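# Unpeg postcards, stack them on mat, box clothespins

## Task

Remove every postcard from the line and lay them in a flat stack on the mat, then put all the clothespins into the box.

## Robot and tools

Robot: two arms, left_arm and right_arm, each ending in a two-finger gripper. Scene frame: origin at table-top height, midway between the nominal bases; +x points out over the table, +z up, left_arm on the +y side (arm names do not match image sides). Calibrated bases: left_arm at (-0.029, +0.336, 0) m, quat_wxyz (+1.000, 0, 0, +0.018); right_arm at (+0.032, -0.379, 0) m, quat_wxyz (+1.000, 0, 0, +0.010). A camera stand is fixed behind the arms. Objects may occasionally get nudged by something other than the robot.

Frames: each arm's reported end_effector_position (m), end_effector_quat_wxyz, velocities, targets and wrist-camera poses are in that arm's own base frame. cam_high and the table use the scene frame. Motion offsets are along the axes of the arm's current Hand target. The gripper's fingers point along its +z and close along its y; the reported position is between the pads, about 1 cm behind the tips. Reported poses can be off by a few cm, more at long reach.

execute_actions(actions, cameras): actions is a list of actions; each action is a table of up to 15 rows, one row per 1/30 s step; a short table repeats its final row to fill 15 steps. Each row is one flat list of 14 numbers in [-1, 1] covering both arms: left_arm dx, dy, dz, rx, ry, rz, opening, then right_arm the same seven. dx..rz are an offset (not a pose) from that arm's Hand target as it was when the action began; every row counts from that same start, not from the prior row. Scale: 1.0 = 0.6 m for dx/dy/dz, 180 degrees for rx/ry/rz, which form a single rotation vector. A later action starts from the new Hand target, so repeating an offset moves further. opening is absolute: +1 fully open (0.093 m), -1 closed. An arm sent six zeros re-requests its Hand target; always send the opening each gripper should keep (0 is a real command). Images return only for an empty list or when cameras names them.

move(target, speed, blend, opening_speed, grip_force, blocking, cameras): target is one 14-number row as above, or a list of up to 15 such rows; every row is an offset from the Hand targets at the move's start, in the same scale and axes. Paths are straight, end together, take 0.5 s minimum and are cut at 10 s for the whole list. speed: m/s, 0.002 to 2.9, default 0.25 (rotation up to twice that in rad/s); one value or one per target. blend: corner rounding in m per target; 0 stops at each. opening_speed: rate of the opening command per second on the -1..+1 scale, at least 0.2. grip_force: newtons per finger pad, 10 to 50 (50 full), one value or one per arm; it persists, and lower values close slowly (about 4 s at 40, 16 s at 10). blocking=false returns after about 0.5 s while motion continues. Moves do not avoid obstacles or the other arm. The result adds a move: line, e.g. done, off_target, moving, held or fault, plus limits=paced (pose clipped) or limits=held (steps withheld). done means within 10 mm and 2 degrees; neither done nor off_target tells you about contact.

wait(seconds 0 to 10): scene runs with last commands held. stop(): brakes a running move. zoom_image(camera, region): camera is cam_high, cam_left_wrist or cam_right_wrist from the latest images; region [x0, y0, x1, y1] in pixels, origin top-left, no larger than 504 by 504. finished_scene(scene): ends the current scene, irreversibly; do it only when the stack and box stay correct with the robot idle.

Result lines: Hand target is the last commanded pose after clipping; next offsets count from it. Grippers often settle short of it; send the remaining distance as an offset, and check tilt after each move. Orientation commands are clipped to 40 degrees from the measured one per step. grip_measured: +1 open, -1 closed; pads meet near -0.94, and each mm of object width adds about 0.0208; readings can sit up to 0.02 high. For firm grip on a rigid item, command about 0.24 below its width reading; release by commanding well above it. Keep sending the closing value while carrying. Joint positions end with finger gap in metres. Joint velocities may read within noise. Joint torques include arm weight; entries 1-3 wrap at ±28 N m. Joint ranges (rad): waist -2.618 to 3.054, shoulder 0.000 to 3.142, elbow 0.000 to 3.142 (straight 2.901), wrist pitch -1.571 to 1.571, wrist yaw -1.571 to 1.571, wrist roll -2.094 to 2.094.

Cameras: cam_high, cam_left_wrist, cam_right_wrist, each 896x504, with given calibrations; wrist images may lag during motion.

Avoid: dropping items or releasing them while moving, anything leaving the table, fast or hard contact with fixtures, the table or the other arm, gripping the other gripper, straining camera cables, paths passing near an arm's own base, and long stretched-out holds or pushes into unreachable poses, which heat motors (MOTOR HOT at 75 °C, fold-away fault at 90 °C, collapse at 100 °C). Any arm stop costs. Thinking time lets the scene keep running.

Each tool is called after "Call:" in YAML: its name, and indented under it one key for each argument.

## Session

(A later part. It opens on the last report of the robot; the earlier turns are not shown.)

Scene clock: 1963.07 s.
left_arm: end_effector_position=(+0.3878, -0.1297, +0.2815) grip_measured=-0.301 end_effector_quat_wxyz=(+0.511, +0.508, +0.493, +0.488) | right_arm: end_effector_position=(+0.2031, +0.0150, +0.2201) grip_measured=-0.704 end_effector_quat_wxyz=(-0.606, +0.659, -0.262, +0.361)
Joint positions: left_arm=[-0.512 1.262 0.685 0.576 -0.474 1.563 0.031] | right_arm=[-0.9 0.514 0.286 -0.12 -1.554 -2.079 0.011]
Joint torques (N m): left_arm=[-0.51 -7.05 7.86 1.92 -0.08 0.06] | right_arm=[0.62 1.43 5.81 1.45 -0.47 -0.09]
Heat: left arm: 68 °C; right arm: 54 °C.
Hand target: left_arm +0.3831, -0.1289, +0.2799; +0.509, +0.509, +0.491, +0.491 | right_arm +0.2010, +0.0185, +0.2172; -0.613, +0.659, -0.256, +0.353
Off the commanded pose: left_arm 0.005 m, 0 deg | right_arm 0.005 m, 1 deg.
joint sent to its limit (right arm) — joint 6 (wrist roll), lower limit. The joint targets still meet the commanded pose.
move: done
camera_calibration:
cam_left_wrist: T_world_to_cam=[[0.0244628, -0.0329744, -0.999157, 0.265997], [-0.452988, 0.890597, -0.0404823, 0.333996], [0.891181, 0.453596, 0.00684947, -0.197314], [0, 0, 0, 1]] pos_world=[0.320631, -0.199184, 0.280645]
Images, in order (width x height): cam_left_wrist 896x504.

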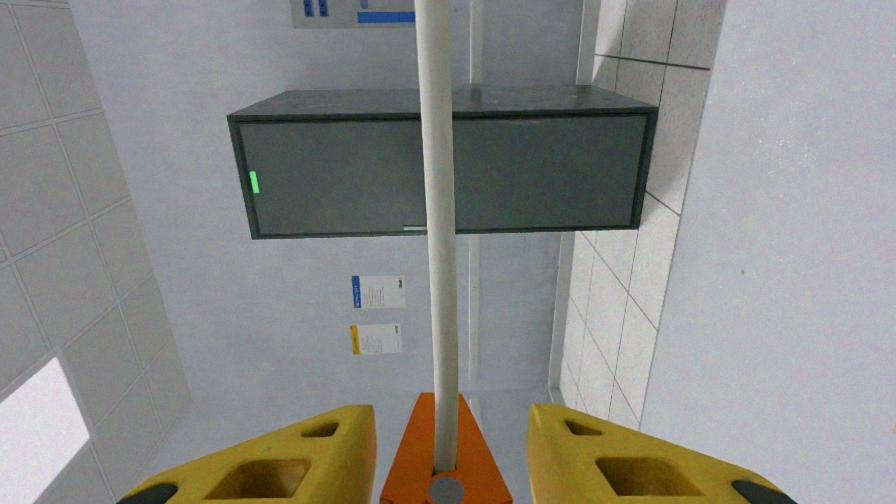

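Call:
move:
  target: [0, -0.003, -0.034, 0, 0, 0, -0.18, 0, 0, 0, 0, 0, 0, -0.7]
  speed: 0.03
  cameras: ["cam_left_wrist"]

Scene clock: 1971.47 s.
left_arm: end_effector_position=(+0.3670, -0.1292, +0.2839) grip_measured=-0.181 end_effector_quat_wxyz=(+0.517, +0.502, +0.491, +0.490) | right_arm: end_effector_position=(+0.2031, +0.0150, +0.2201) grip_measured=-0.704 end_effector_quat_wxyz=(-0.606, +0.659, -0.262, +0.361)
Joint positions: left_arm=[-0.553 1.18 0.629 0.567 -0.515 1.563 0.037] | right_arm=[-0.9 0.514 0.286 -0.12 -1.554 -2.079 0.011]
Joint torques (N m): left_arm=[-0.47 -6.06 7.88 1.78 -0.08 0.06] | right_arm=[0.47 1.33 5.97 1.41 -0.46 -0.05]
Heat: left arm: 67 °C; right arm: 54 °C.
Hand target: left_arm +0.3628, -0.1282, +0.2780; +0.509, +0.509, +0.491, +0.491 | right_arm +0.2010, +0.0185, +0.2172; -0.613, +0.659, -0.256, +0.353
Off the commanded pose: left_arm 0.007 m, 1 deg | right_arm 0.005 m, 1 deg.
joint sent to its limit (right arm) — joint 6 (wrist roll), lower limit. The joint targets still meet the commanded pose.
move: done
camera_calibration:
cam_left_wrist: T_world_to_cam=[[0.0387777, -0.0417397, -0.998376, 0.26232], [-0.451951, 0.890359, -0.0547779, 0.327839], [0.891199, 0.453341, 0.0156618, -0.181632], [0, 0, 0, 1]] pos_world=[0.299865, -0.198604, 0.282697]
Images, in order (width x height): cam_left_wrist 896x504.

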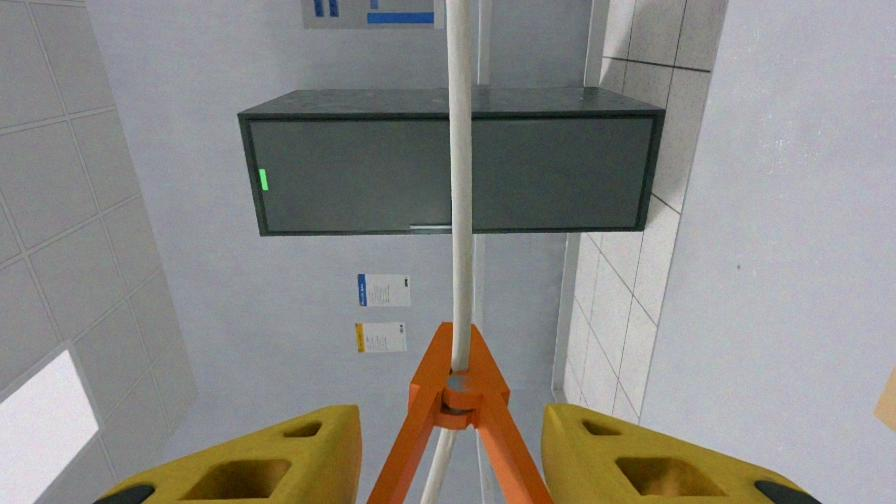

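Call:
move:
  target: [0, 0, 0, 0, 0, 0, -1, 0, 0, 0, 0, 0, 0, -0.7]
  speed: 0.03
  opening_speed: 0.8
  cameras: ["cam_left_wrist"]

Scene clock: 1980.23 s.
left_arm: end_effector_position=(+0.3670, -0.1290, +0.2835) grip_measured=-0.748 end_effector_quat_wxyz=(+0.516, +0.502, +0.491, +0.490) | right_arm: end_effector_position=(+0.2031, +0.0150, +0.2201) grip_measured=-0.704 end_effector_quat_wxyz=(-0.606, +0.659, -0.262, +0.361)
Joint positions: left_arm=[-0.553 1.18 0.629 0.565 -0.516 1.563 0.009] | right_arm=[-0.9 0.514 0.286 -0.12 -1.554 -2.079 0.011]
Joint torques (N m): left_arm=[-0.49 -6.08 7.88 1.78 -0.09 0.06] | right_arm=[0.5 1.46 5.86 1.41 -0.47 -0.09]
Heat: left arm: 66 °C; right arm: 54 °C.
Hand target: left_arm +0.3628, -0.1282, +0.2780; +0.509, +0.509, +0.491, +0.491 | right_arm +0.2010, +0.0185, +0.2172; -0.613, +0.659, -0.256, +0.353
Off the commanded pose: left_arm 0.007 m, 1 deg | right_arm 0.005 m, 1 deg.
joint sent to its limit (right arm) — joint 6 (wrist roll), lower limit. The joint targets still meet the commanded pose.
move: done
camera_calibration:
cam_left_wrist: T_world_to_cam=[[0.0374634, -0.0408844, -0.998461, 0.262617], [-0.452703, 0.890059, -0.0534315, 0.327519], [0.890874, 0.454008, 0.0148362, -0.181207], [0, 0, 0, 1]] pos_world=[0.299863, -0.198505, 0.282401]
Images, in order (width x height): cam_left_wrist 896x504.

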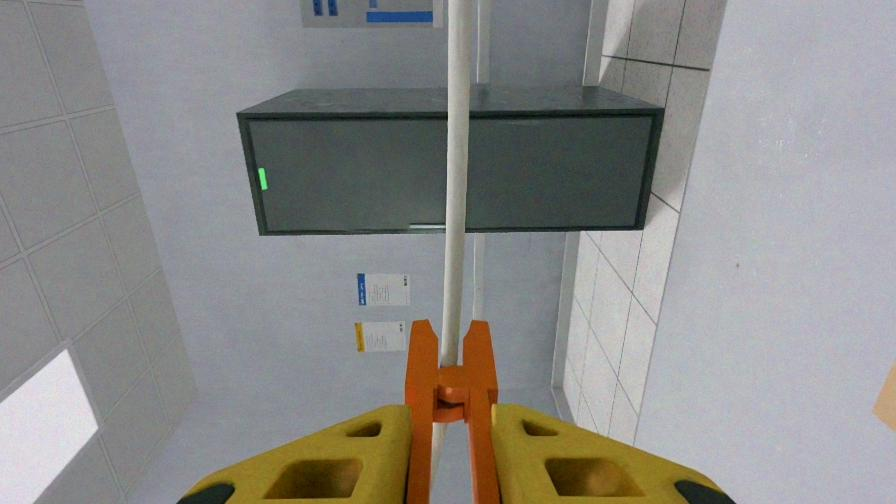

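Call:
move:
  target: [0, 0, -0.09, 0, 0, 0, -1, 0, 0, 0, 0, 0, 0, -0.7]
  speed: 0.035
  cameras: ["cam_high", "cam_left_wrist"]

Scene clock: 1986.10 s.
left_arm: end_effector_position=(+0.3117, -0.1275, +0.2855) grip_measured=-0.764 end_effector_quat_wxyz=(+0.518, +0.501, +0.491, +0.489) | right_arm: end_effector_position=(+0.2031, +0.0150, +0.2201) grip_measured=-0.704 end_effector_quat_wxyz=(-0.606, +0.659, -0.262, +0.361)
Joint positions: left_arm=[-0.701 0.946 0.523 0.442 -0.662 1.563 0.009] | right_arm=[-0.9 0.514 0.286 -0.12 -1.554 -2.079 0.011]
Joint torques (N m): left_arm=[-0.46 -3.54 8.03 1.73 -0.09 0.06] | right_arm=[0.61 1.4 5.76 1.43 -0.48 -0.1]
Heat: left arm: 65 °C; right arm: 54 °C.
Hand target: left_arm +0.3088, -0.1263, +0.2781; +0.509, +0.509, +0.491, +0.491 | right_arm +0.2010, +0.0185, +0.2172; -0.613, +0.659, -0.256, +0.353
Off the commanded pose: left_arm 0.008 m, 1 deg | right_arm 0.005 m, 1 deg.
joint sent to its limit (right arm) — joint 6 (wrist roll), lower limit. The joint targets still meet the commanded pose.
move: done
camera_calibration:
cam_left_wrist: T_world_to_cam=[[0.0397623, -0.0455746, -0.998169, 0.265284], [-0.451212, 0.890489, -0.0586322, 0.302244], [0.891531, 0.452717, 0.0148441, -0.133074], [0, 0, 0, 1]] pos_world=[0.244467, -0.19681, 0.284495]
Images, in order (width x height): cam_high 896x504, cam_left_wrist 896x504.

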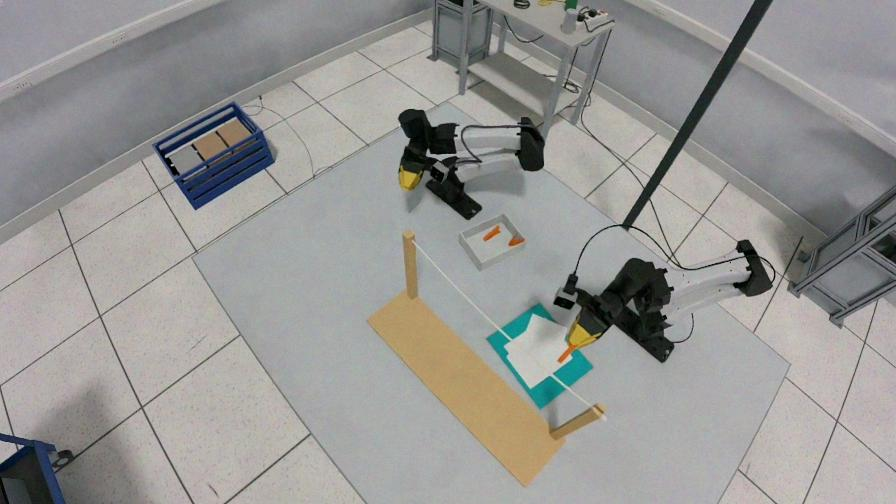

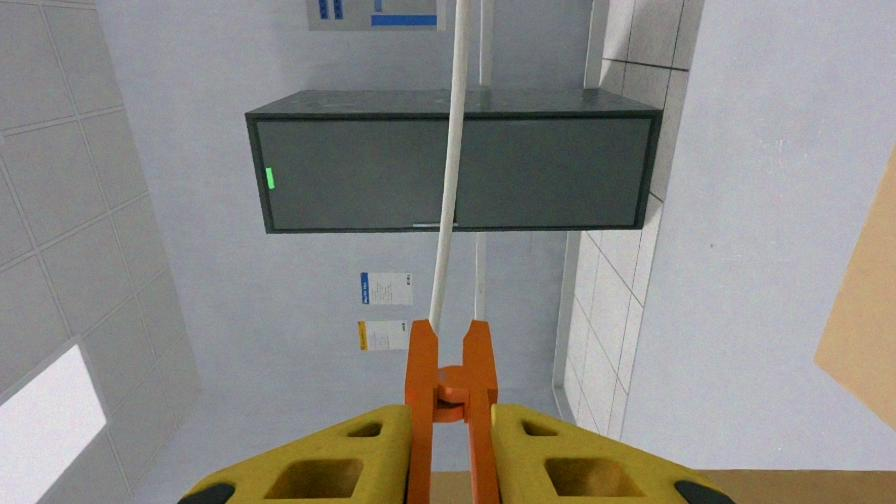

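Call:
move:
  target: [-0.5586, -0.2135, -0.2865, 0.4683, -0.0786, -0.1797, -1, 0, 0, 0, 0, 0, 0, -0.7]
  speed: 0.25
  cameras: ["cam_high", "cam_left_wrist"]

Call:
zoom_image:
  camera: "cam_high"
  region: [420, 170, 580, 330]

Scene clock: 2026.53 s.
left_arm: end_effector_position=(+0.1271, -0.4444, +0.1422) grip_measured=-0.764 end_effector_quat_wxyz=(+0.191, +0.625, +0.741, -0.152) | right_arm: end_effector_position=(+0.2031, +0.0150, +0.2201) grip_measured=-0.704 end_effector_quat_wxyz=(-0.606, +0.659, -0.262, +0.361)
Joint positions: left_arm=[-1.275 1.862 1.58 -0.797 0.046 0.114 0.009] | right_arm=[-0.9 0.514 0.286 -0.12 -1.554 -2.079 0.011]
Joint torques (N m): left_arm=[-0.4 -10.26 12.25 1.26 0.19 -0.12] | right_arm=[0.53 1.36 5.89 1.41 -0.51 -0.09]
Heat: left arm: 64 °C; right arm: 53 °C.
Hand target: left_arm +0.1252, -0.4552, +0.1499; +0.198, +0.621, +0.740, -0.166 | right_arm +0.2010, +0.0185, +0.2172; -0.613, +0.659, -0.256, +0.353
Off the commanded pose: left_arm 0.013 m, 2 deg | right_arm 0.005 m, 1 deg.
joint sent to its limit (right arm) — joint 6 (wrist roll), lower limit. The joint targets still meet the commanded pose.
move: off_target (left_arm)
camera_calibration:
cam_left_wrist: T_world_to_cam=[[-0.978169, -0.206279, -0.025182, 0.0348201], [-0.206681, 0.9783, 0.0145438, 0.490313], [0.0216355, 0.019431, -0.999577, 0.239321], [0, 0, 0, 1]] pos_world=[0.130221, -0.477141, 0.232966]
Images, in order (width x height): cam_high 896x504, cam_left_wrist 896x504.

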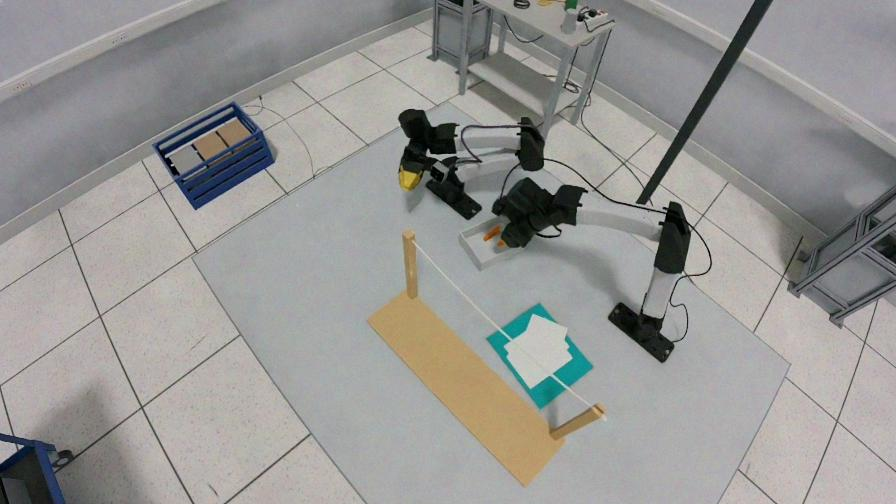

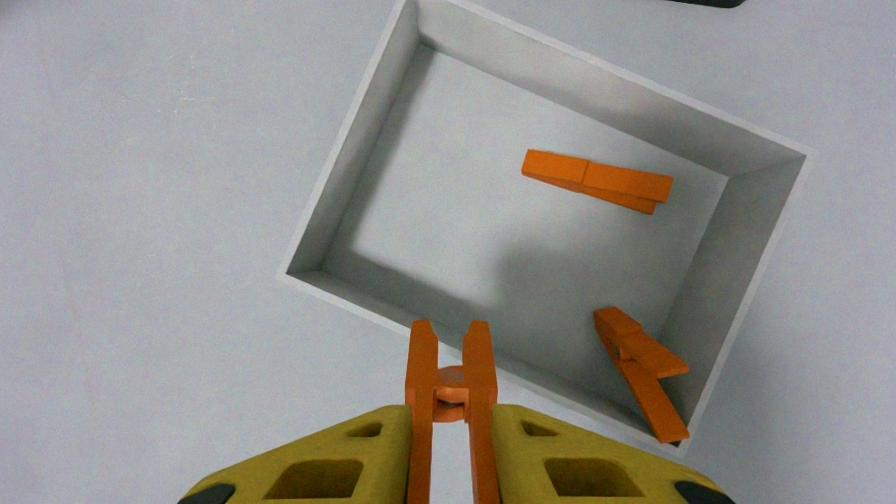

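Scaled by 3.150 from the camera's 896x504 image, which has a finer 1280x720 frame.

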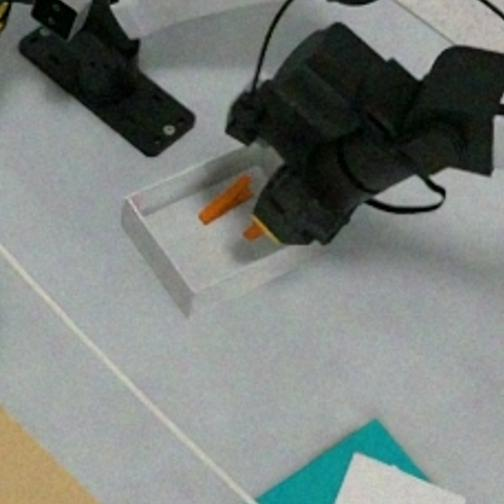

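Call:
move:
  target: [0.0235, 0.0072, 0.1478, 0, 0, 0, -1, 0, 0, 0, 0, 0, 0, -0.7]
  speed: 0.08
  cameras: ["cam_left_wrist"]

Scene clock: 2084.20 s.
left_arm: end_effector_position=(+0.1399, -0.4867, +0.0750) grip_measured=-0.764 end_effector_quat_wxyz=(+0.208, +0.622, +0.737, -0.164) | right_arm: end_effector_position=(+0.2031, +0.0150, +0.2201) grip_measured=-0.704 end_effector_quat_wxyz=(-0.606, +0.659, -0.262, +0.361)
Joint positions: left_arm=[-1.275 2.04 1.537 -0.534 0.047 0.114 0.009] | right_arm=[-0.9 0.514 0.286 -0.12 -1.554 -2.079 0.011]
Joint torques (N m): left_arm=[-0.25 -12.04 7.62 1.33 0.18 -0.11] | right_arm=[0.53 1.36 5.83 1.43 -0.48 -0.11]
Heat: left arm: 67 °C; right arm: 53 °C.
Hand target: left_arm +0.1351, -0.4861, +0.0660; +0.198, +0.621, +0.740, -0.166 | right_arm +0.2010, +0.0185, +0.2172; -0.613, +0.659, -0.256, +0.353
Off the commanded pose: left_arm 0.010 m, 1 deg | right_arm 0.005 m, 1 deg.
joint sent to its limit (right arm) — joint 6 (wrist roll), lower limit. The joint targets still meet the commanded pose.
move: done
camera_calibration:
cam_left_wrist: T_world_to_cam=[[-0.977926, -0.207028, -0.0282952, 0.0367358], [-0.206237, 0.978087, -0.0285034, 0.538326], [0.0335761, -0.0220387, -0.999193, 0.150938], [0, 0, 0, 1]] pos_world=[0.14188, -0.515598, 0.1672]
Images, in order (width x height): cam_left_wrist 896x504.

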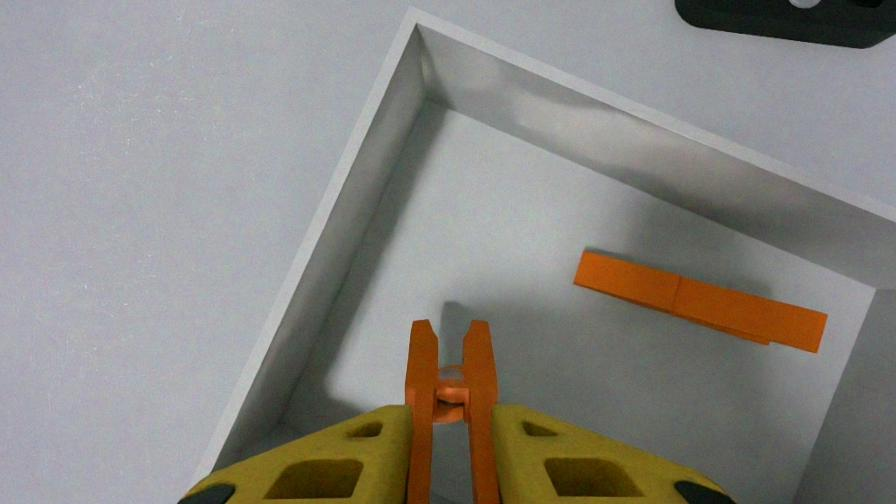

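Call:
move:
  target:
    - [0.0108, 0, 0.0188, 0, 0, 0, -1, 0, 0, 0, 0, 0, 0, -0.7]
    - [0.0108, 0, 0.0188, 0, 0, 0, 0.0, 0, 0, 0, 0, 0, 0, -0.7]
    - [-0.064, 0, -0.1112, 0, 0, 0, 0.0, 0, 0, 0, 0, 0, 0, -0.7]
  speed: [0.04, 0.04, 0.06]
  opening_speed: 1.0
  cameras: ["cam_high", "cam_left_wrist"]

Call:
zoom_image:
  camera: "cam_high"
  region: [460, 200, 620, 420]

Scene clock: 2103.67 s.
left_arm: end_effector_position=(+0.1380, -0.4807, +0.1193) grip_measured=-0.001 end_effector_quat_wxyz=(+0.183, +0.626, +0.743, -0.148) | right_arm: end_effector_position=(+0.2031, +0.0150, +0.2201) grip_measured=-0.704 end_effector_quat_wxyz=(-0.606, +0.659, -0.262, +0.361)
Joint positions: left_arm=[-1.275 2.034 1.735 -0.798 0.047 0.114 0.045] | right_arm=[-0.9 0.514 0.286 -0.12 -1.554 -2.079 0.011]
Joint torques (N m): left_arm=[-0.25 -16.09 11.95 1.05 0.18 -0.11] | right_arm=[0.4 1.48 5.9 1.43 -0.49 -0.08]
Heat: left arm: 66 °C; right arm: 53 °C.
Hand target: left_arm +0.1350, -0.4860, +0.1429; +0.198, +0.621, +0.740, -0.166 | right_arm +0.2010, +0.0185, +0.2172; -0.613, +0.659, -0.256, +0.353
Off the commanded pose: left_arm 0.024 m, 3 deg | right_arm 0.005 m, 1 deg.
joint sent to its limit (right arm) — joint 6 (wrist roll), lower limit. The joint targets still meet the commanded pose.
move: off_target (left_arm); target 2's new opening was sent with left_arm's hand 0.012 m and 1 deg from that target
camera_calibration:
cam_left_wrist: T_world_to_cam=[[-0.97842, -0.205388, -0.0225888, 0.0375457], [-0.206047, 0.97801, 0.0322707, 0.526095], [0.015464, 0.0362287, -0.999224, 0.225898], [0, 0, 0, 1]] pos_world=[0.141643, -0.514999, 0.209594]
Images, in order (width x height): cam_high 896x504, cam_left_wrist 896x504.

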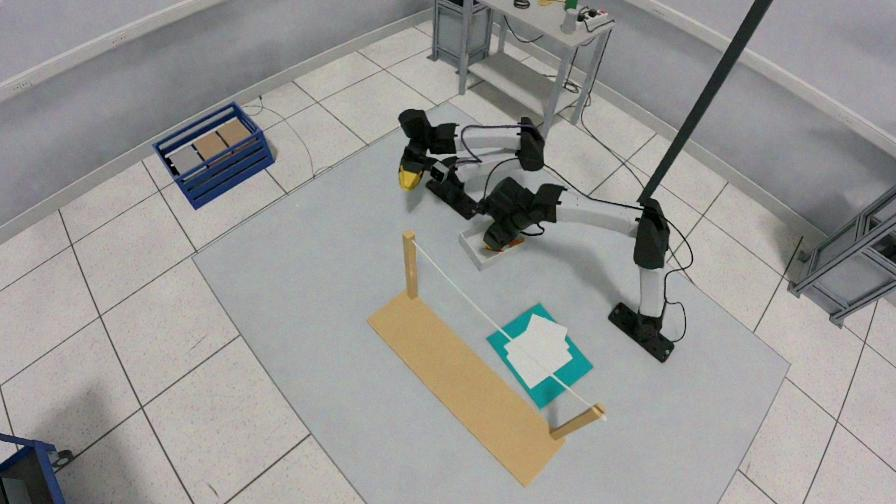

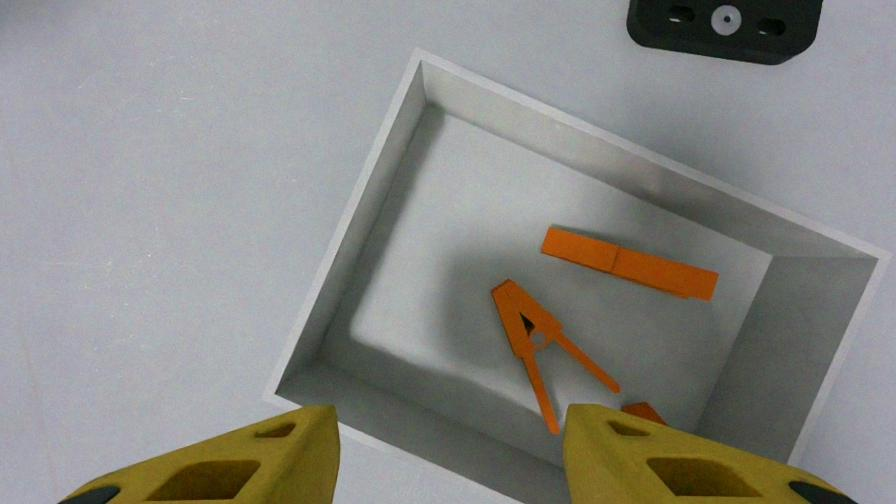

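Scaled by 2.291 from the camera's 896x504 image, which has a finer 1280x720 frame.

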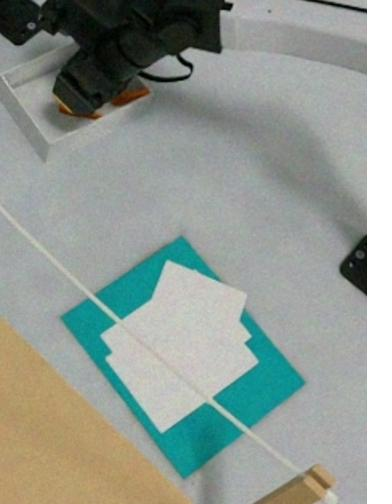

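Call:
move:
  target: [-0.015, -0.0792, -0.0876, 0, 0, 0, 0.0, 0, 0, 0, 0, 0, 0, -0.7]
  speed: 0.1
  cameras: ["cam_left_wrist"]

Call:
zoom_image:
  camera: "cam_left_wrist"
  region: [360, 200, 760, 504]

Scene clock: 2117.80 s.
left_arm: end_effector_position=(+0.0848, -0.4743, +0.1718) grip_measured=-0.001 end_effector_quat_wxyz=(+0.180, +0.629, +0.740, -0.155) | right_arm: end_effector_position=(+0.2031, +0.0150, +0.2201) grip_measured=-0.704 end_effector_quat_wxyz=(-0.606, +0.659, -0.262, +0.361)
Joint positions: left_arm=[-1.39 1.956 1.829 -0.964 0.012 0.017 0.045] | right_arm=[-0.9 0.514 0.286 -0.12 -1.554 -2.079 0.011]
Joint torques (N m): left_arm=[-0.14 -14.84 11.92 1.05 -0.08 -0.11] | right_arm=[0.61 1.43 5.9 1.4 -0.47 -0.09]
Heat: left arm: 67 °C; right arm: 53 °C.
Hand target: left_arm +0.0850, -0.4760, +0.1930; +0.199, +0.621, +0.740, -0.166 | right_arm +0.2010, +0.0185, +0.2172; -0.613, +0.659, -0.256, +0.353
Off the commanded pose: left_arm 0.021 m, 3 deg | right_arm 0.005 m, 1 deg.
joint sent to its limit (right arm) — joint 6 (wrist roll), lower limit. The joint targets still meet the commanded pose.
move: off_target (left_arm)
camera_calibration:
cam_left_wrist: T_world_to_cam=[[-0.981024, -0.193673, -0.00914713, -0.00857146], [-0.193854, 0.980648, 0.0274047, 0.508194], [0.00366257, 0.0286578, -0.999583, 0.27644], [0, 0, 0, 1]] pos_world=[0.0890942, -0.507942, 0.262319]
Images, in order (width x height): cam_left_wrist 896x504.

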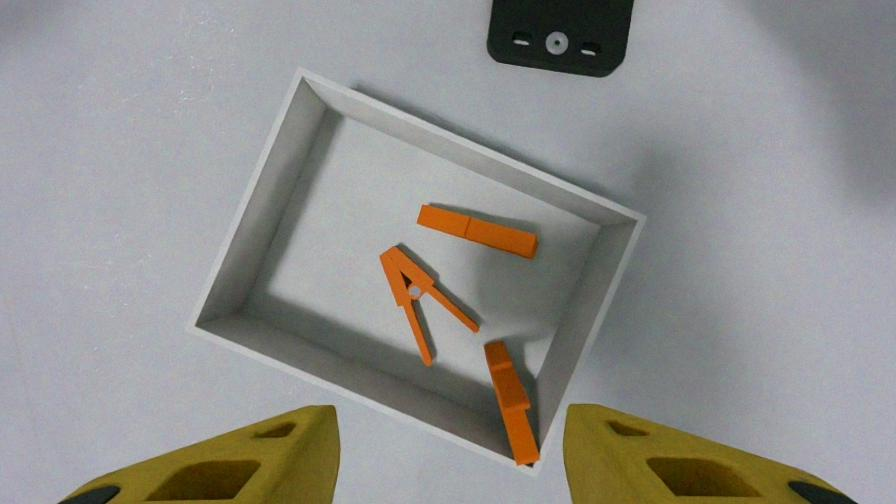

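Scaled by 1.260 from the camera's 896x504 image, which has a finer 1280x720 frame.

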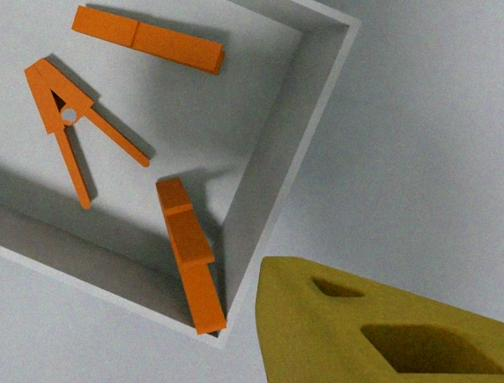

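Call:
move:
  target: [0.109, 0.029, -0.14, 0, 0, 0, -0.94, 0, 0, 0, 0, 0, 0, -0.7]
  speed: 0.12
  cameras: ["cam_high", "cam_left_wrist"]

Call:
zoom_image:
  camera: "cam_high"
  region: [450, 200, 540, 280]

Call:
zoom_image:
  camera: "cam_left_wrist"
  region: [400, 0, 700, 200]

Scene clock: 2216.37 s.
left_arm: end_effector_position=(+0.0860, -0.3826, +0.2370) grip_measured=-0.937 end_effector_quat_wxyz=(+0.207, +0.616, +0.741, -0.169) | right_arm: end_effector_position=(+0.2031, +0.0150, +0.2201) grip_measured=-0.704 end_effector_quat_wxyz=(-0.606, +0.659, -0.262, +0.361)
Joint positions: left_arm=[-1.341 1.587 1.617 -1.06 0.019 0.039 0] | right_arm=[-0.9 0.514 0.286 -0.12 -1.554 -2.079 0.011]
Joint torques (N m): left_arm=[0.88 -9.52 6.89 1.13 0.16 0.16] | right_arm=[0.5 1.36 5.82 1.41 -0.48 -0.1]
Heat: left arm: 74 °C; right arm: 53 °C.
Hand target: left_arm +0.0851, -0.3758, +0.2330; +0.198, +0.621, +0.740, -0.166 | right_arm +0.2010, +0.0185, +0.2172; -0.613, +0.659, -0.256, +0.353
Off the commanded pose: left_arm 0.008 m, 1 deg | right_arm 0.005 m, 1 deg.
joint sent to its limit (right arm) — joint 6 (wrist roll), lower limit. The joint targets still meet the commanded pose.
move: done
camera_calibration:
cam_left_wrist: T_world_to_cam=[[-0.975666, -0.218817, -0.0139419, 0.00203629], [-0.218267, 0.975326, -0.0331428, 0.43112], [0.0208501, -0.0292933, -0.999353, 0.315214], [0, 0, 0, 1]] pos_world=[0.0895138, -0.410803, 0.329327]
Images, in order (width x height): cam_high 896x504, cam_left_wrist 896x504.

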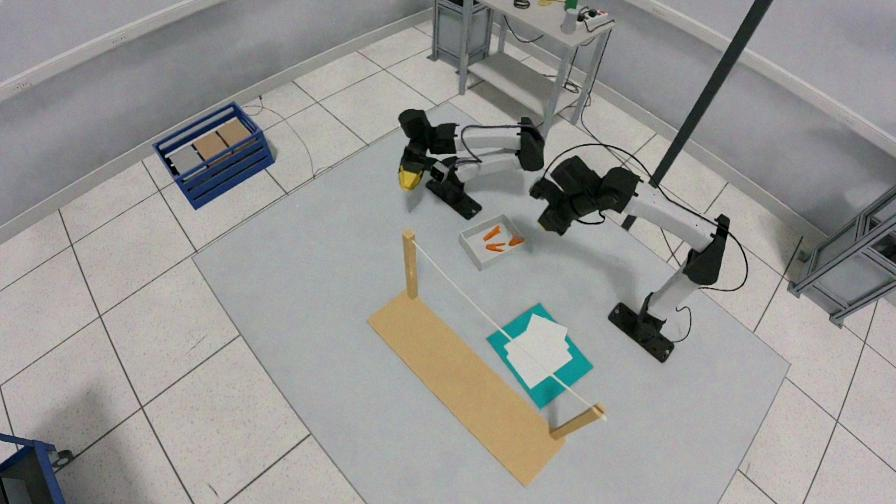

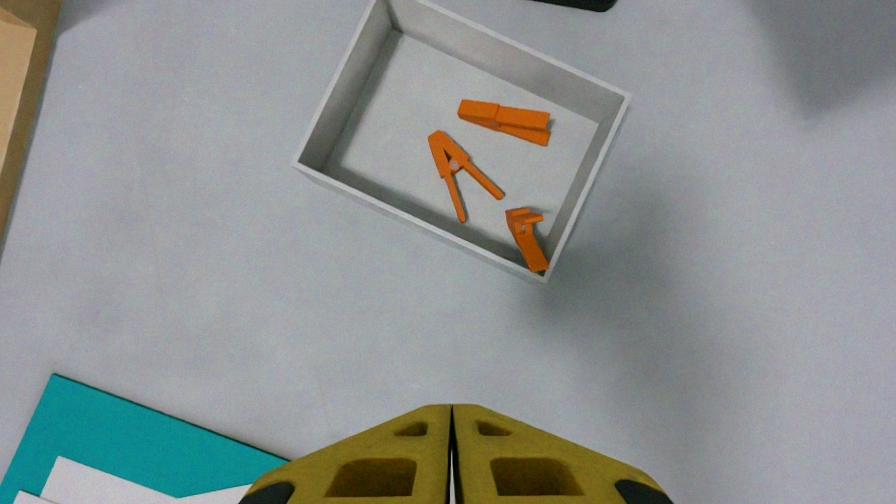

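Scaled by 5.600 from the camera's 896x504 image, which has a finer 1280x720 frame.

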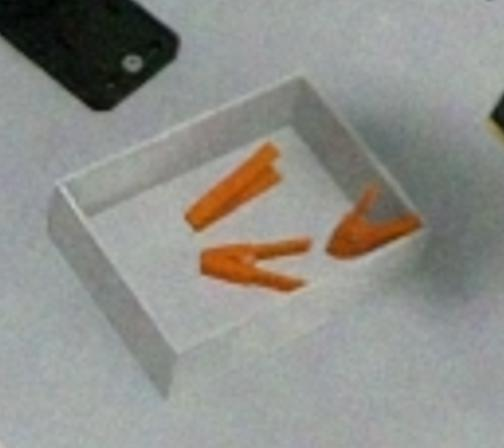

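Scaled by 1.680 from the camera's 896x504 image, which has a finer 1280x720 frame.

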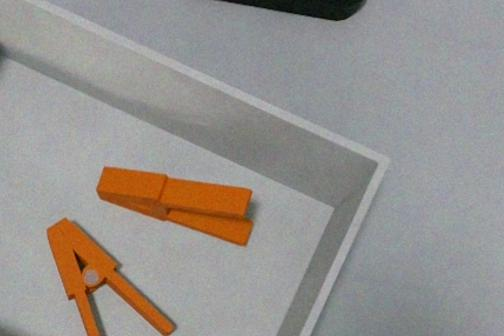

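Call:
move:
  target:
    - [-0.033, -0.1276, 0.2171, 0, 0, 0, -0.94, 0, 0, 0, 0, 0, 0, -0.7]
    - [0.0332, -0.1253, 0.3058, 0, 0, 0, -0.94, 0, 0, 0, 0, 0, 0, -0.7]
  speed: [0.15, 0.06]
  blend: [0.01, 0]
  cameras: ["cam_high", "cam_left_wrist"]

Call:
zoom_image:
  camera: "cam_high"
  region: [450, 200, 540, 280]

Scene clock: 2288.50 s.
left_arm: end_effector_position=(+0.0238, -0.4649, +0.0731) grip_measured=-0.937 end_effector_quat_wxyz=(+0.201, +0.625, +0.734, -0.174) | right_arm: end_effector_position=(+0.2031, +0.0150, +0.2201) grip_measured=-0.704 end_effector_quat_wxyz=(-0.606, +0.659, -0.262, +0.361)
Joint positions: left_arm=[-1.543 1.894 1.32 -0.463 -0.064 -0.116 0] | right_arm=[-0.9 0.514 0.286 -0.12 -1.554 -2.079 0.011]
Joint torques (N m): left_arm=[-0.05 -10.41 7.39 1.32 -0.13 -0.11] | right_arm=[0.53 1.42 5.94 1.46 -0.46 -0.1]
Heat: left arm: 62 °C; right arm: 52 °C.
Hand target: left_arm +0.0241, -0.4623, +0.0641; +0.198, +0.621, +0.740, -0.166 | right_arm +0.2010, +0.0185, +0.2172; -0.613, +0.659, -0.256, +0.353
Off the commanded pose: left_arm 0.009 m, 1 deg | right_arm 0.005 m, 1 deg.
joint sent to its limit (right arm) — joint 6 (wrist roll), lower limit. The joint targets still meet the commanded pose.
move: done
camera_calibration:
cam_left_wrist: T_world_to_cam=[[-0.98101, -0.193864, -0.00607347, -0.0677908], [-0.193607, 0.980633, -0.0295761, 0.493979], [0.0116896, -0.0278385, -0.999544, 0.151221], [0, 0, 0, 1]] pos_world=[0.0273665, -0.493344, 0.165351]
Images, in order (width x height): cam_high 896x504, cam_left_wrist 896x504.

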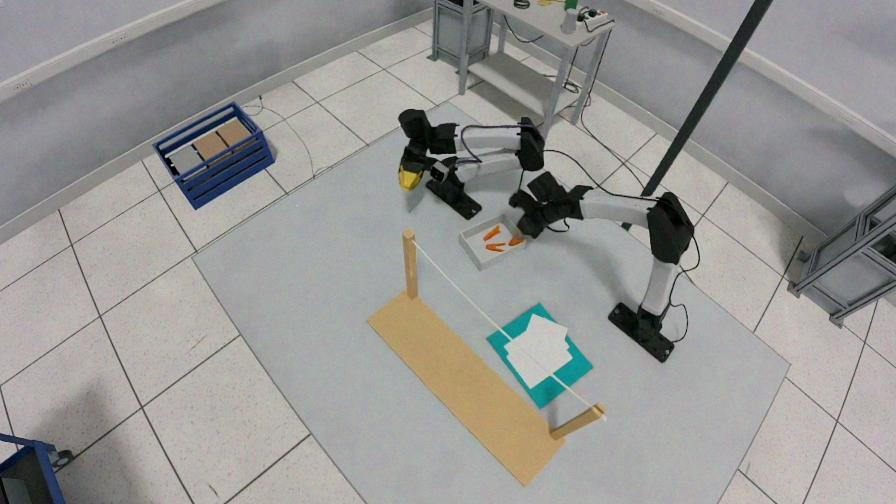

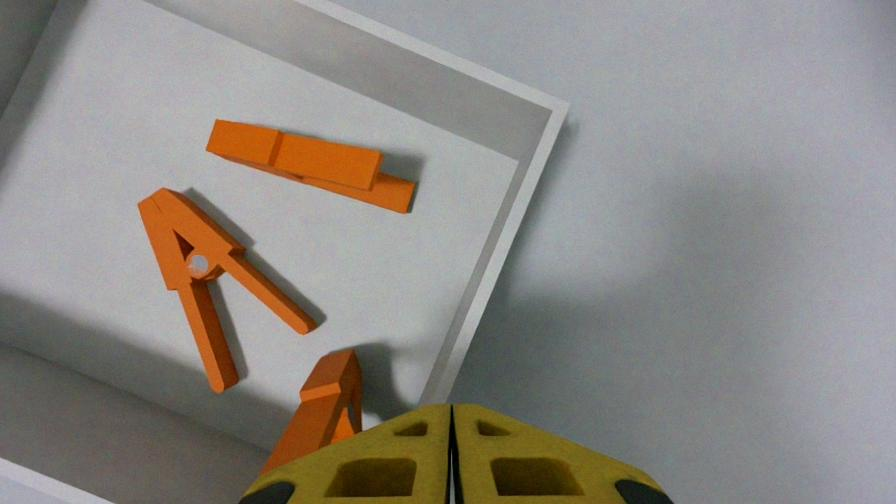

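Scaled by 5.600 from the camera's 896x504 image, which has a finer 1280x720 frame.

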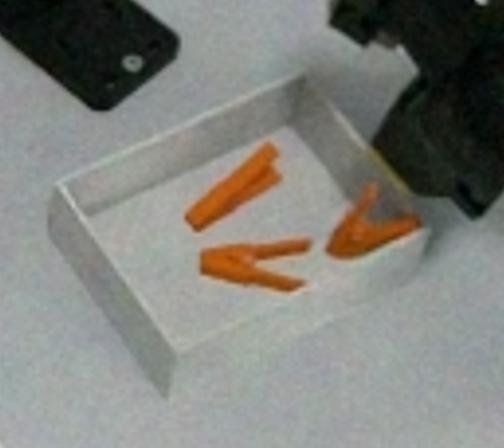

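Call:
move:
  target:
    - [-0.0125, 0.0821, 0.0072, 0, 0, 0, -0.94, 0, 0, 0, 0, 0, 0, -0.7]
    - [-0.087, 0.0856, -0.1614, 0, 0, 0, -0.94, 0, 0, 0, 0, 0, 0, -0.7]
  speed: [0.04, 0.1]
  cameras: ["cam_high", "cam_left_wrist"]

Call:
zoom_image:
  camera: "cam_high"
  region: [450, 200, 540, 280]

Scene clock: 2332.93 s.
left_arm: end_effector_position=(+0.0707, -0.4480, +0.1562) grip_measured=-0.937 end_effector_quat_wxyz=(+0.187, +0.622, +0.745, -0.153) | right_arm: end_effector_position=(+0.2031, +0.0150, +0.2201) grip_measured=-0.704 end_effector_quat_wxyz=(-0.606, +0.659, -0.262, +0.361)
Joint positions: left_arm=[-1.421 1.831 1.598 -0.851 -0.019 -0.025 0] | right_arm=[-0.9 0.514 0.286 -0.12 -1.554 -2.079 0.011]
Joint torques (N m): left_arm=[1.22 -13.19 11.81 1.05 0.14 0.17] | right_arm=[0.57 1.39 5.76 1.42 -0.5 -0.09]
Heat: left arm: 60 °C; right arm: 52 °C.
Hand target: left_arm +0.0739, -0.4502, +0.1741; +0.198, +0.621, +0.740, -0.166 | right_arm +0.2010, +0.0185, +0.2172; -0.613, +0.659, -0.256, +0.353
Off the commanded pose: left_arm 0.018 m, 2 deg | right_arm 0.005 m, 1 deg.
joint sent to its limit (right arm) — joint 6 (wrist roll), lower limit. The joint targets still meet the commanded pose.
move: off_target (left_arm)
camera_calibration:
cam_left_wrist: T_world_to_cam=[[-0.97681, -0.213468, -0.0165545, -0.0253978], [-0.213789, 0.976656, 0.0209208, 0.480706], [0.0117021, 0.0239748, -0.999644, 0.257363], [0, 0, 0, 1]] pos_world=[0.0749492, -0.481076, 0.246794]
Images, in order (width x height): cam_high 896x504, cam_left_wrist 896x504.

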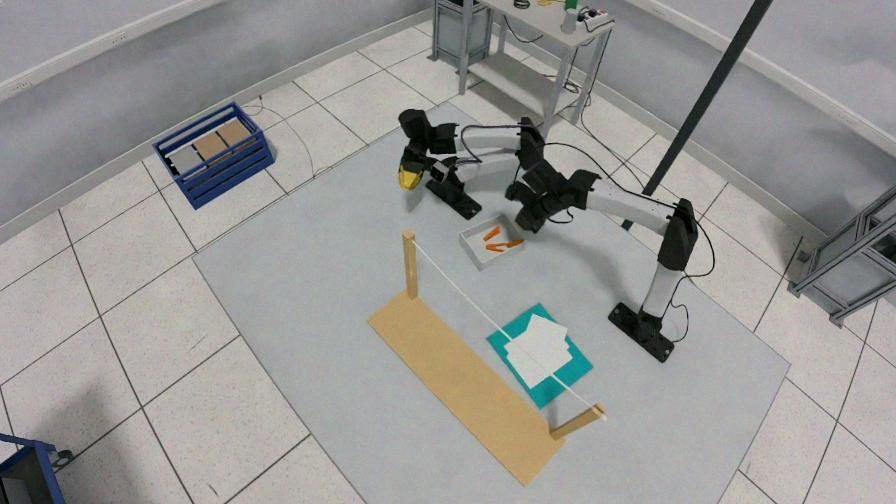

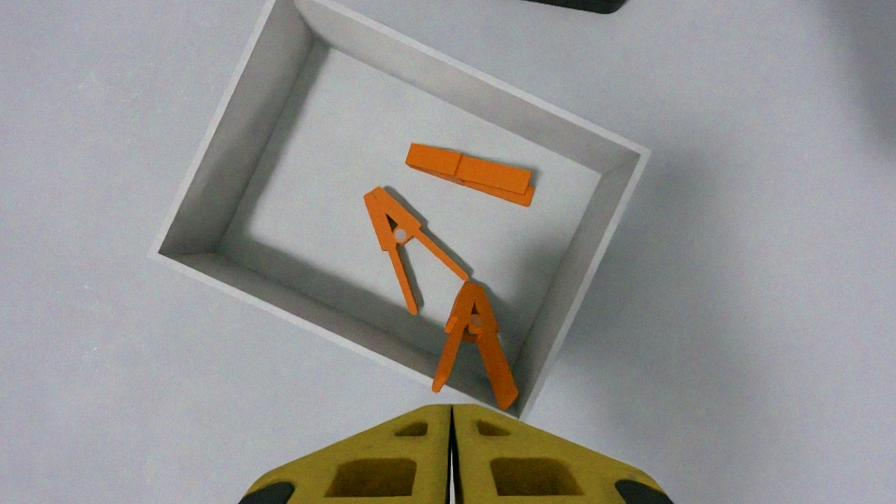

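Scaled by 5.600 from the camera's 896x504 image, which has a finer 1280x720 frame.

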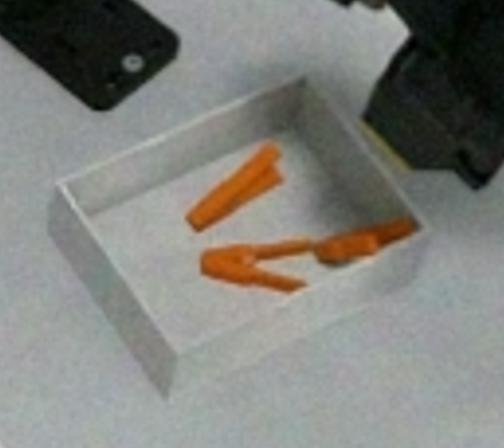

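Call:
move:
  target: [0.074, -0.0244, 0.1768, 0, 0, 0, -0.2, 0, 0, 0, 0, 0, 0, -0.7]
  speed: 0.1
  cameras: ["cam_left_wrist"]

Scene clock: 2437.37 s.
left_arm: end_effector_position=(+0.0647, -0.4688, +0.0676) grip_measured=-0.201 end_effector_quat_wxyz=(+0.202, +0.623, +0.736, -0.171) | right_arm: end_effector_position=(+0.2031, +0.0150, +0.2201) grip_measured=-0.704 end_effector_quat_wxyz=(-0.606, +0.659, -0.262, +0.361)
Joint positions: left_arm=[-1.44 1.927 1.345 -0.453 -0.019 -0.03 0.036] | right_arm=[-0.9 0.514 0.286 -0.12 -1.554 -2.079 0.011]
Joint torques (N m): left_arm=[-0.49 -10.97 7.5 1.3 -0.06 -0.12] | right_arm=[0.49 1.5 5.81 1.46 -0.49 -0.11]
Heat: left arm: 71 °C; right arm: 52 °C.
Hand target: left_arm +0.0621, -0.4670, +0.0600; +0.198, +0.621, +0.740, -0.166 | right_arm +0.2010, +0.0185, +0.2172; -0.613, +0.659, -0.256, +0.353
Off the commanded pose: left_arm 0.008 m, 1 deg | right_arm 0.005 m, 1 deg.
joint sent to its limit (right arm) — joint 6 (wrist roll), lower limit. The joint targets still meet the commanded pose.
move: done
camera_calibration:
cam_left_wrist: T_world_to_cam=[[-0.979861, -0.199379, -0.011014, -0.0307898], [-0.199026, 0.979621, -0.0270247, 0.505389], [0.0161777, -0.0242883, -0.999574, 0.146486], [0, 0, 0, 1]] pos_world=[0.0680462, -0.497671, 0.159743]
Images, in order (width x height): cam_left_wrist 896x504.

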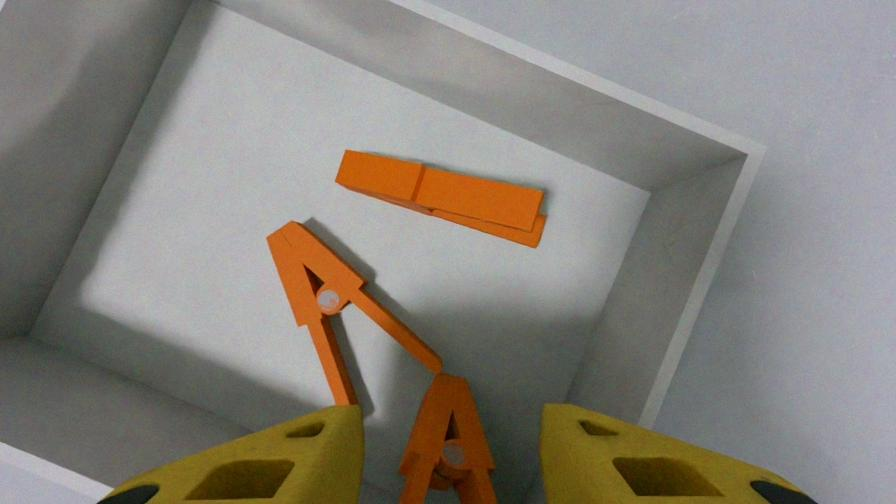

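Call:
move:
  target:
    - [0.0279, 0, 0.0484, 0, 0, 0, -0.2, 0, 0, 0, 0, 0, 0, -0.7]
    - [0.0279, 0, 0.0484, 0, 0, 0, -1, 0, 0, 0, 0, 0, 0, -0.7]
  speed: 0.04
  opening_speed: 0.8
  cameras: ["cam_left_wrist"]

Scene clock: 2486.90 s.
left_arm: end_effector_position=(+0.0659, -0.4756, +0.0410) grip_measured=-0.972 end_effector_quat_wxyz=(+0.214, +0.618, +0.734, -0.181) | right_arm: end_effector_position=(+0.2031, +0.0150, +0.2201) grip_measured=-0.704 end_effector_quat_wxyz=(-0.606, +0.659, -0.262, +0.361)
Joint positions: left_arm=[-1.44 1.973 1.278 -0.309 -0.02 -0.035 0] | right_arm=[-0.9 0.514 0.286 -0.12 -1.554 -2.079 0.011]
Joint torques (N m): left_arm=[-0.47 -10.59 6.9 1.16 -0.04 -0.07] | right_arm=[0.58 1.29 5.9 1.4 -0.48 -0.08]
Heat: left arm: 62 °C; right arm: 52 °C.
Hand target: left_arm +0.0622, -0.4670, +0.0264; +0.198, +0.621, +0.740, -0.166 | right_arm +0.2010, +0.0185, +0.2172; -0.613, +0.659, -0.256, +0.353
Off the commanded pose: left_arm 0.017 m, 3 deg | right_arm 0.005 m, 1 deg.
joint sent to its limit (right arm) — joint 6 (wrist roll), lower limit. The joint targets still meet the commanded pose.
move: off_target (left_arm); target 2's new opening was sent with left_arm's hand 0.028 m and 4 deg from that target
camera_calibration:
cam_left_wrist: T_world_to_cam=[[-0.978834, -0.204501, -0.00793363, -0.0338993], [-0.203694, 0.977258, -0.058951, 0.511938], [0.0198088, -0.0560872, -0.998229, 0.104377], [0, 0, 0, 1]] pos_world=[0.0690296, -0.501374, 0.134103]
Images, in order (width x height): cam_left_wrist 896x504.

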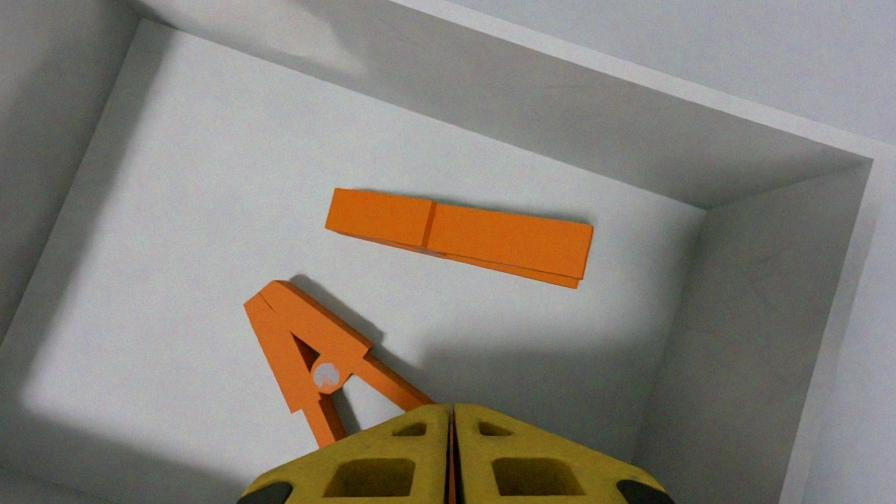

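Call:
move:
  target: [-0.0416, 0, -0.0722, 0, 0, 0, -1, 0, 0, 0, 0, 0, 0, -0.7]
  speed: 0.06
  cameras: ["cam_high", "cam_left_wrist"]

Call:
zoom_image:
  camera: "cam_high"
  region: [450, 200, 540, 280]

Scene clock: 2500.20 s.
left_arm: end_effector_position=(+0.0638, -0.4592, +0.0566) grip_measured=-0.972 end_effector_quat_wxyz=(+0.183, +0.626, +0.743, -0.153) | right_arm: end_effector_position=(+0.2031, +0.0150, +0.2201) grip_measured=-0.704 end_effector_quat_wxyz=(-0.606, +0.659, -0.262, +0.361)
Joint positions: left_arm=[-1.44 1.94 1.342 -0.493 -0.02 -0.035 0] | right_arm=[-0.9 0.514 0.286 -0.12 -1.554 -2.079 0.011]
Joint torques (N m): left_arm=[-0.47 -14.43 11.38 1.05 -0.03 -0.07] | right_arm=[0.53 1.35 6.01 1.42 -0.47 -0.09]
Heat: left arm: 62 °C; right arm: 52 °C.
Hand target: left_arm +0.0621, -0.4671, +0.0765; +0.198, +0.621, +0.740, -0.166 | right_arm +0.2010, +0.0185, +0.2172; -0.613, +0.659, -0.256, +0.353
Off the commanded pose: left_arm 0.021 m, 2 deg | right_arm 0.005 m, 1 deg.
joint sent to its limit (right arm) — joint 6 (wrist roll), lower limit. The joint targets still meet the commanded pose.
move: off_target (left_arm)
camera_calibration:
cam_left_wrist: T_world_to_cam=[[-0.97896, -0.203546, -0.0143758, -0.0316683], [-0.203872, 0.978626, 0.0269559, 0.492226], [0.00858175, 0.0293195, -0.999533, 0.160905], [0, 0, 0, 1]] pos_world=[0.0679684, -0.492869, 0.147107]
Images, in order (width x height): cam_high 896x504, cam_left_wrist 896x504.

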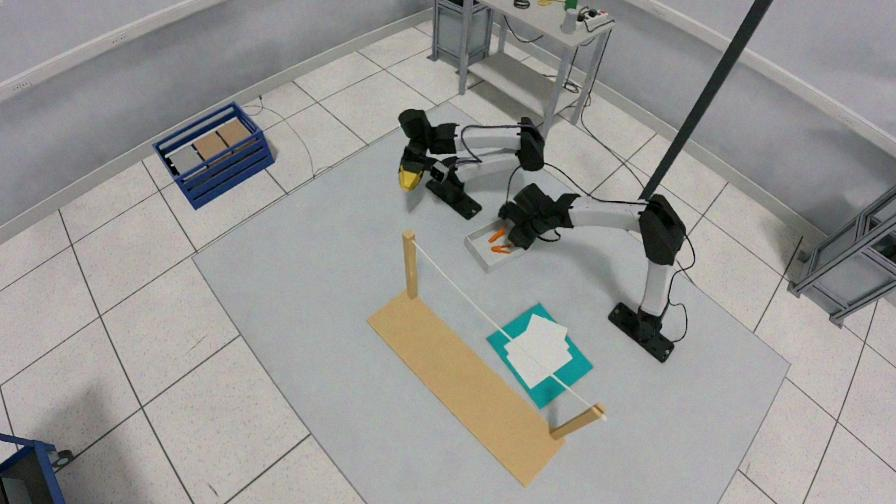

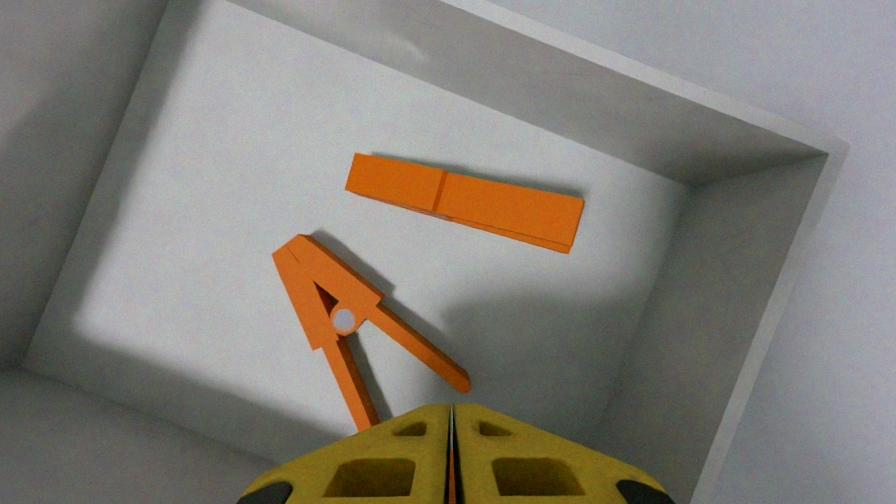

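Scaled by 5.600 from the camera's 896x504 image, which has a finer 1280x720 frame.

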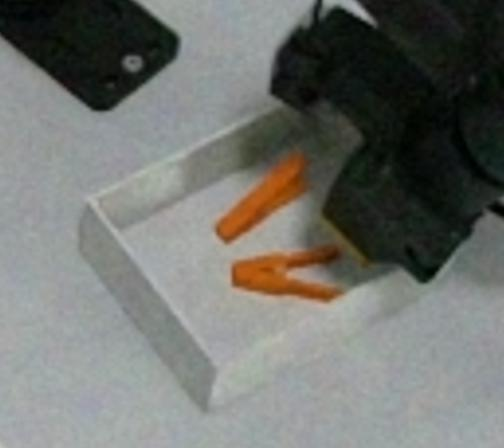

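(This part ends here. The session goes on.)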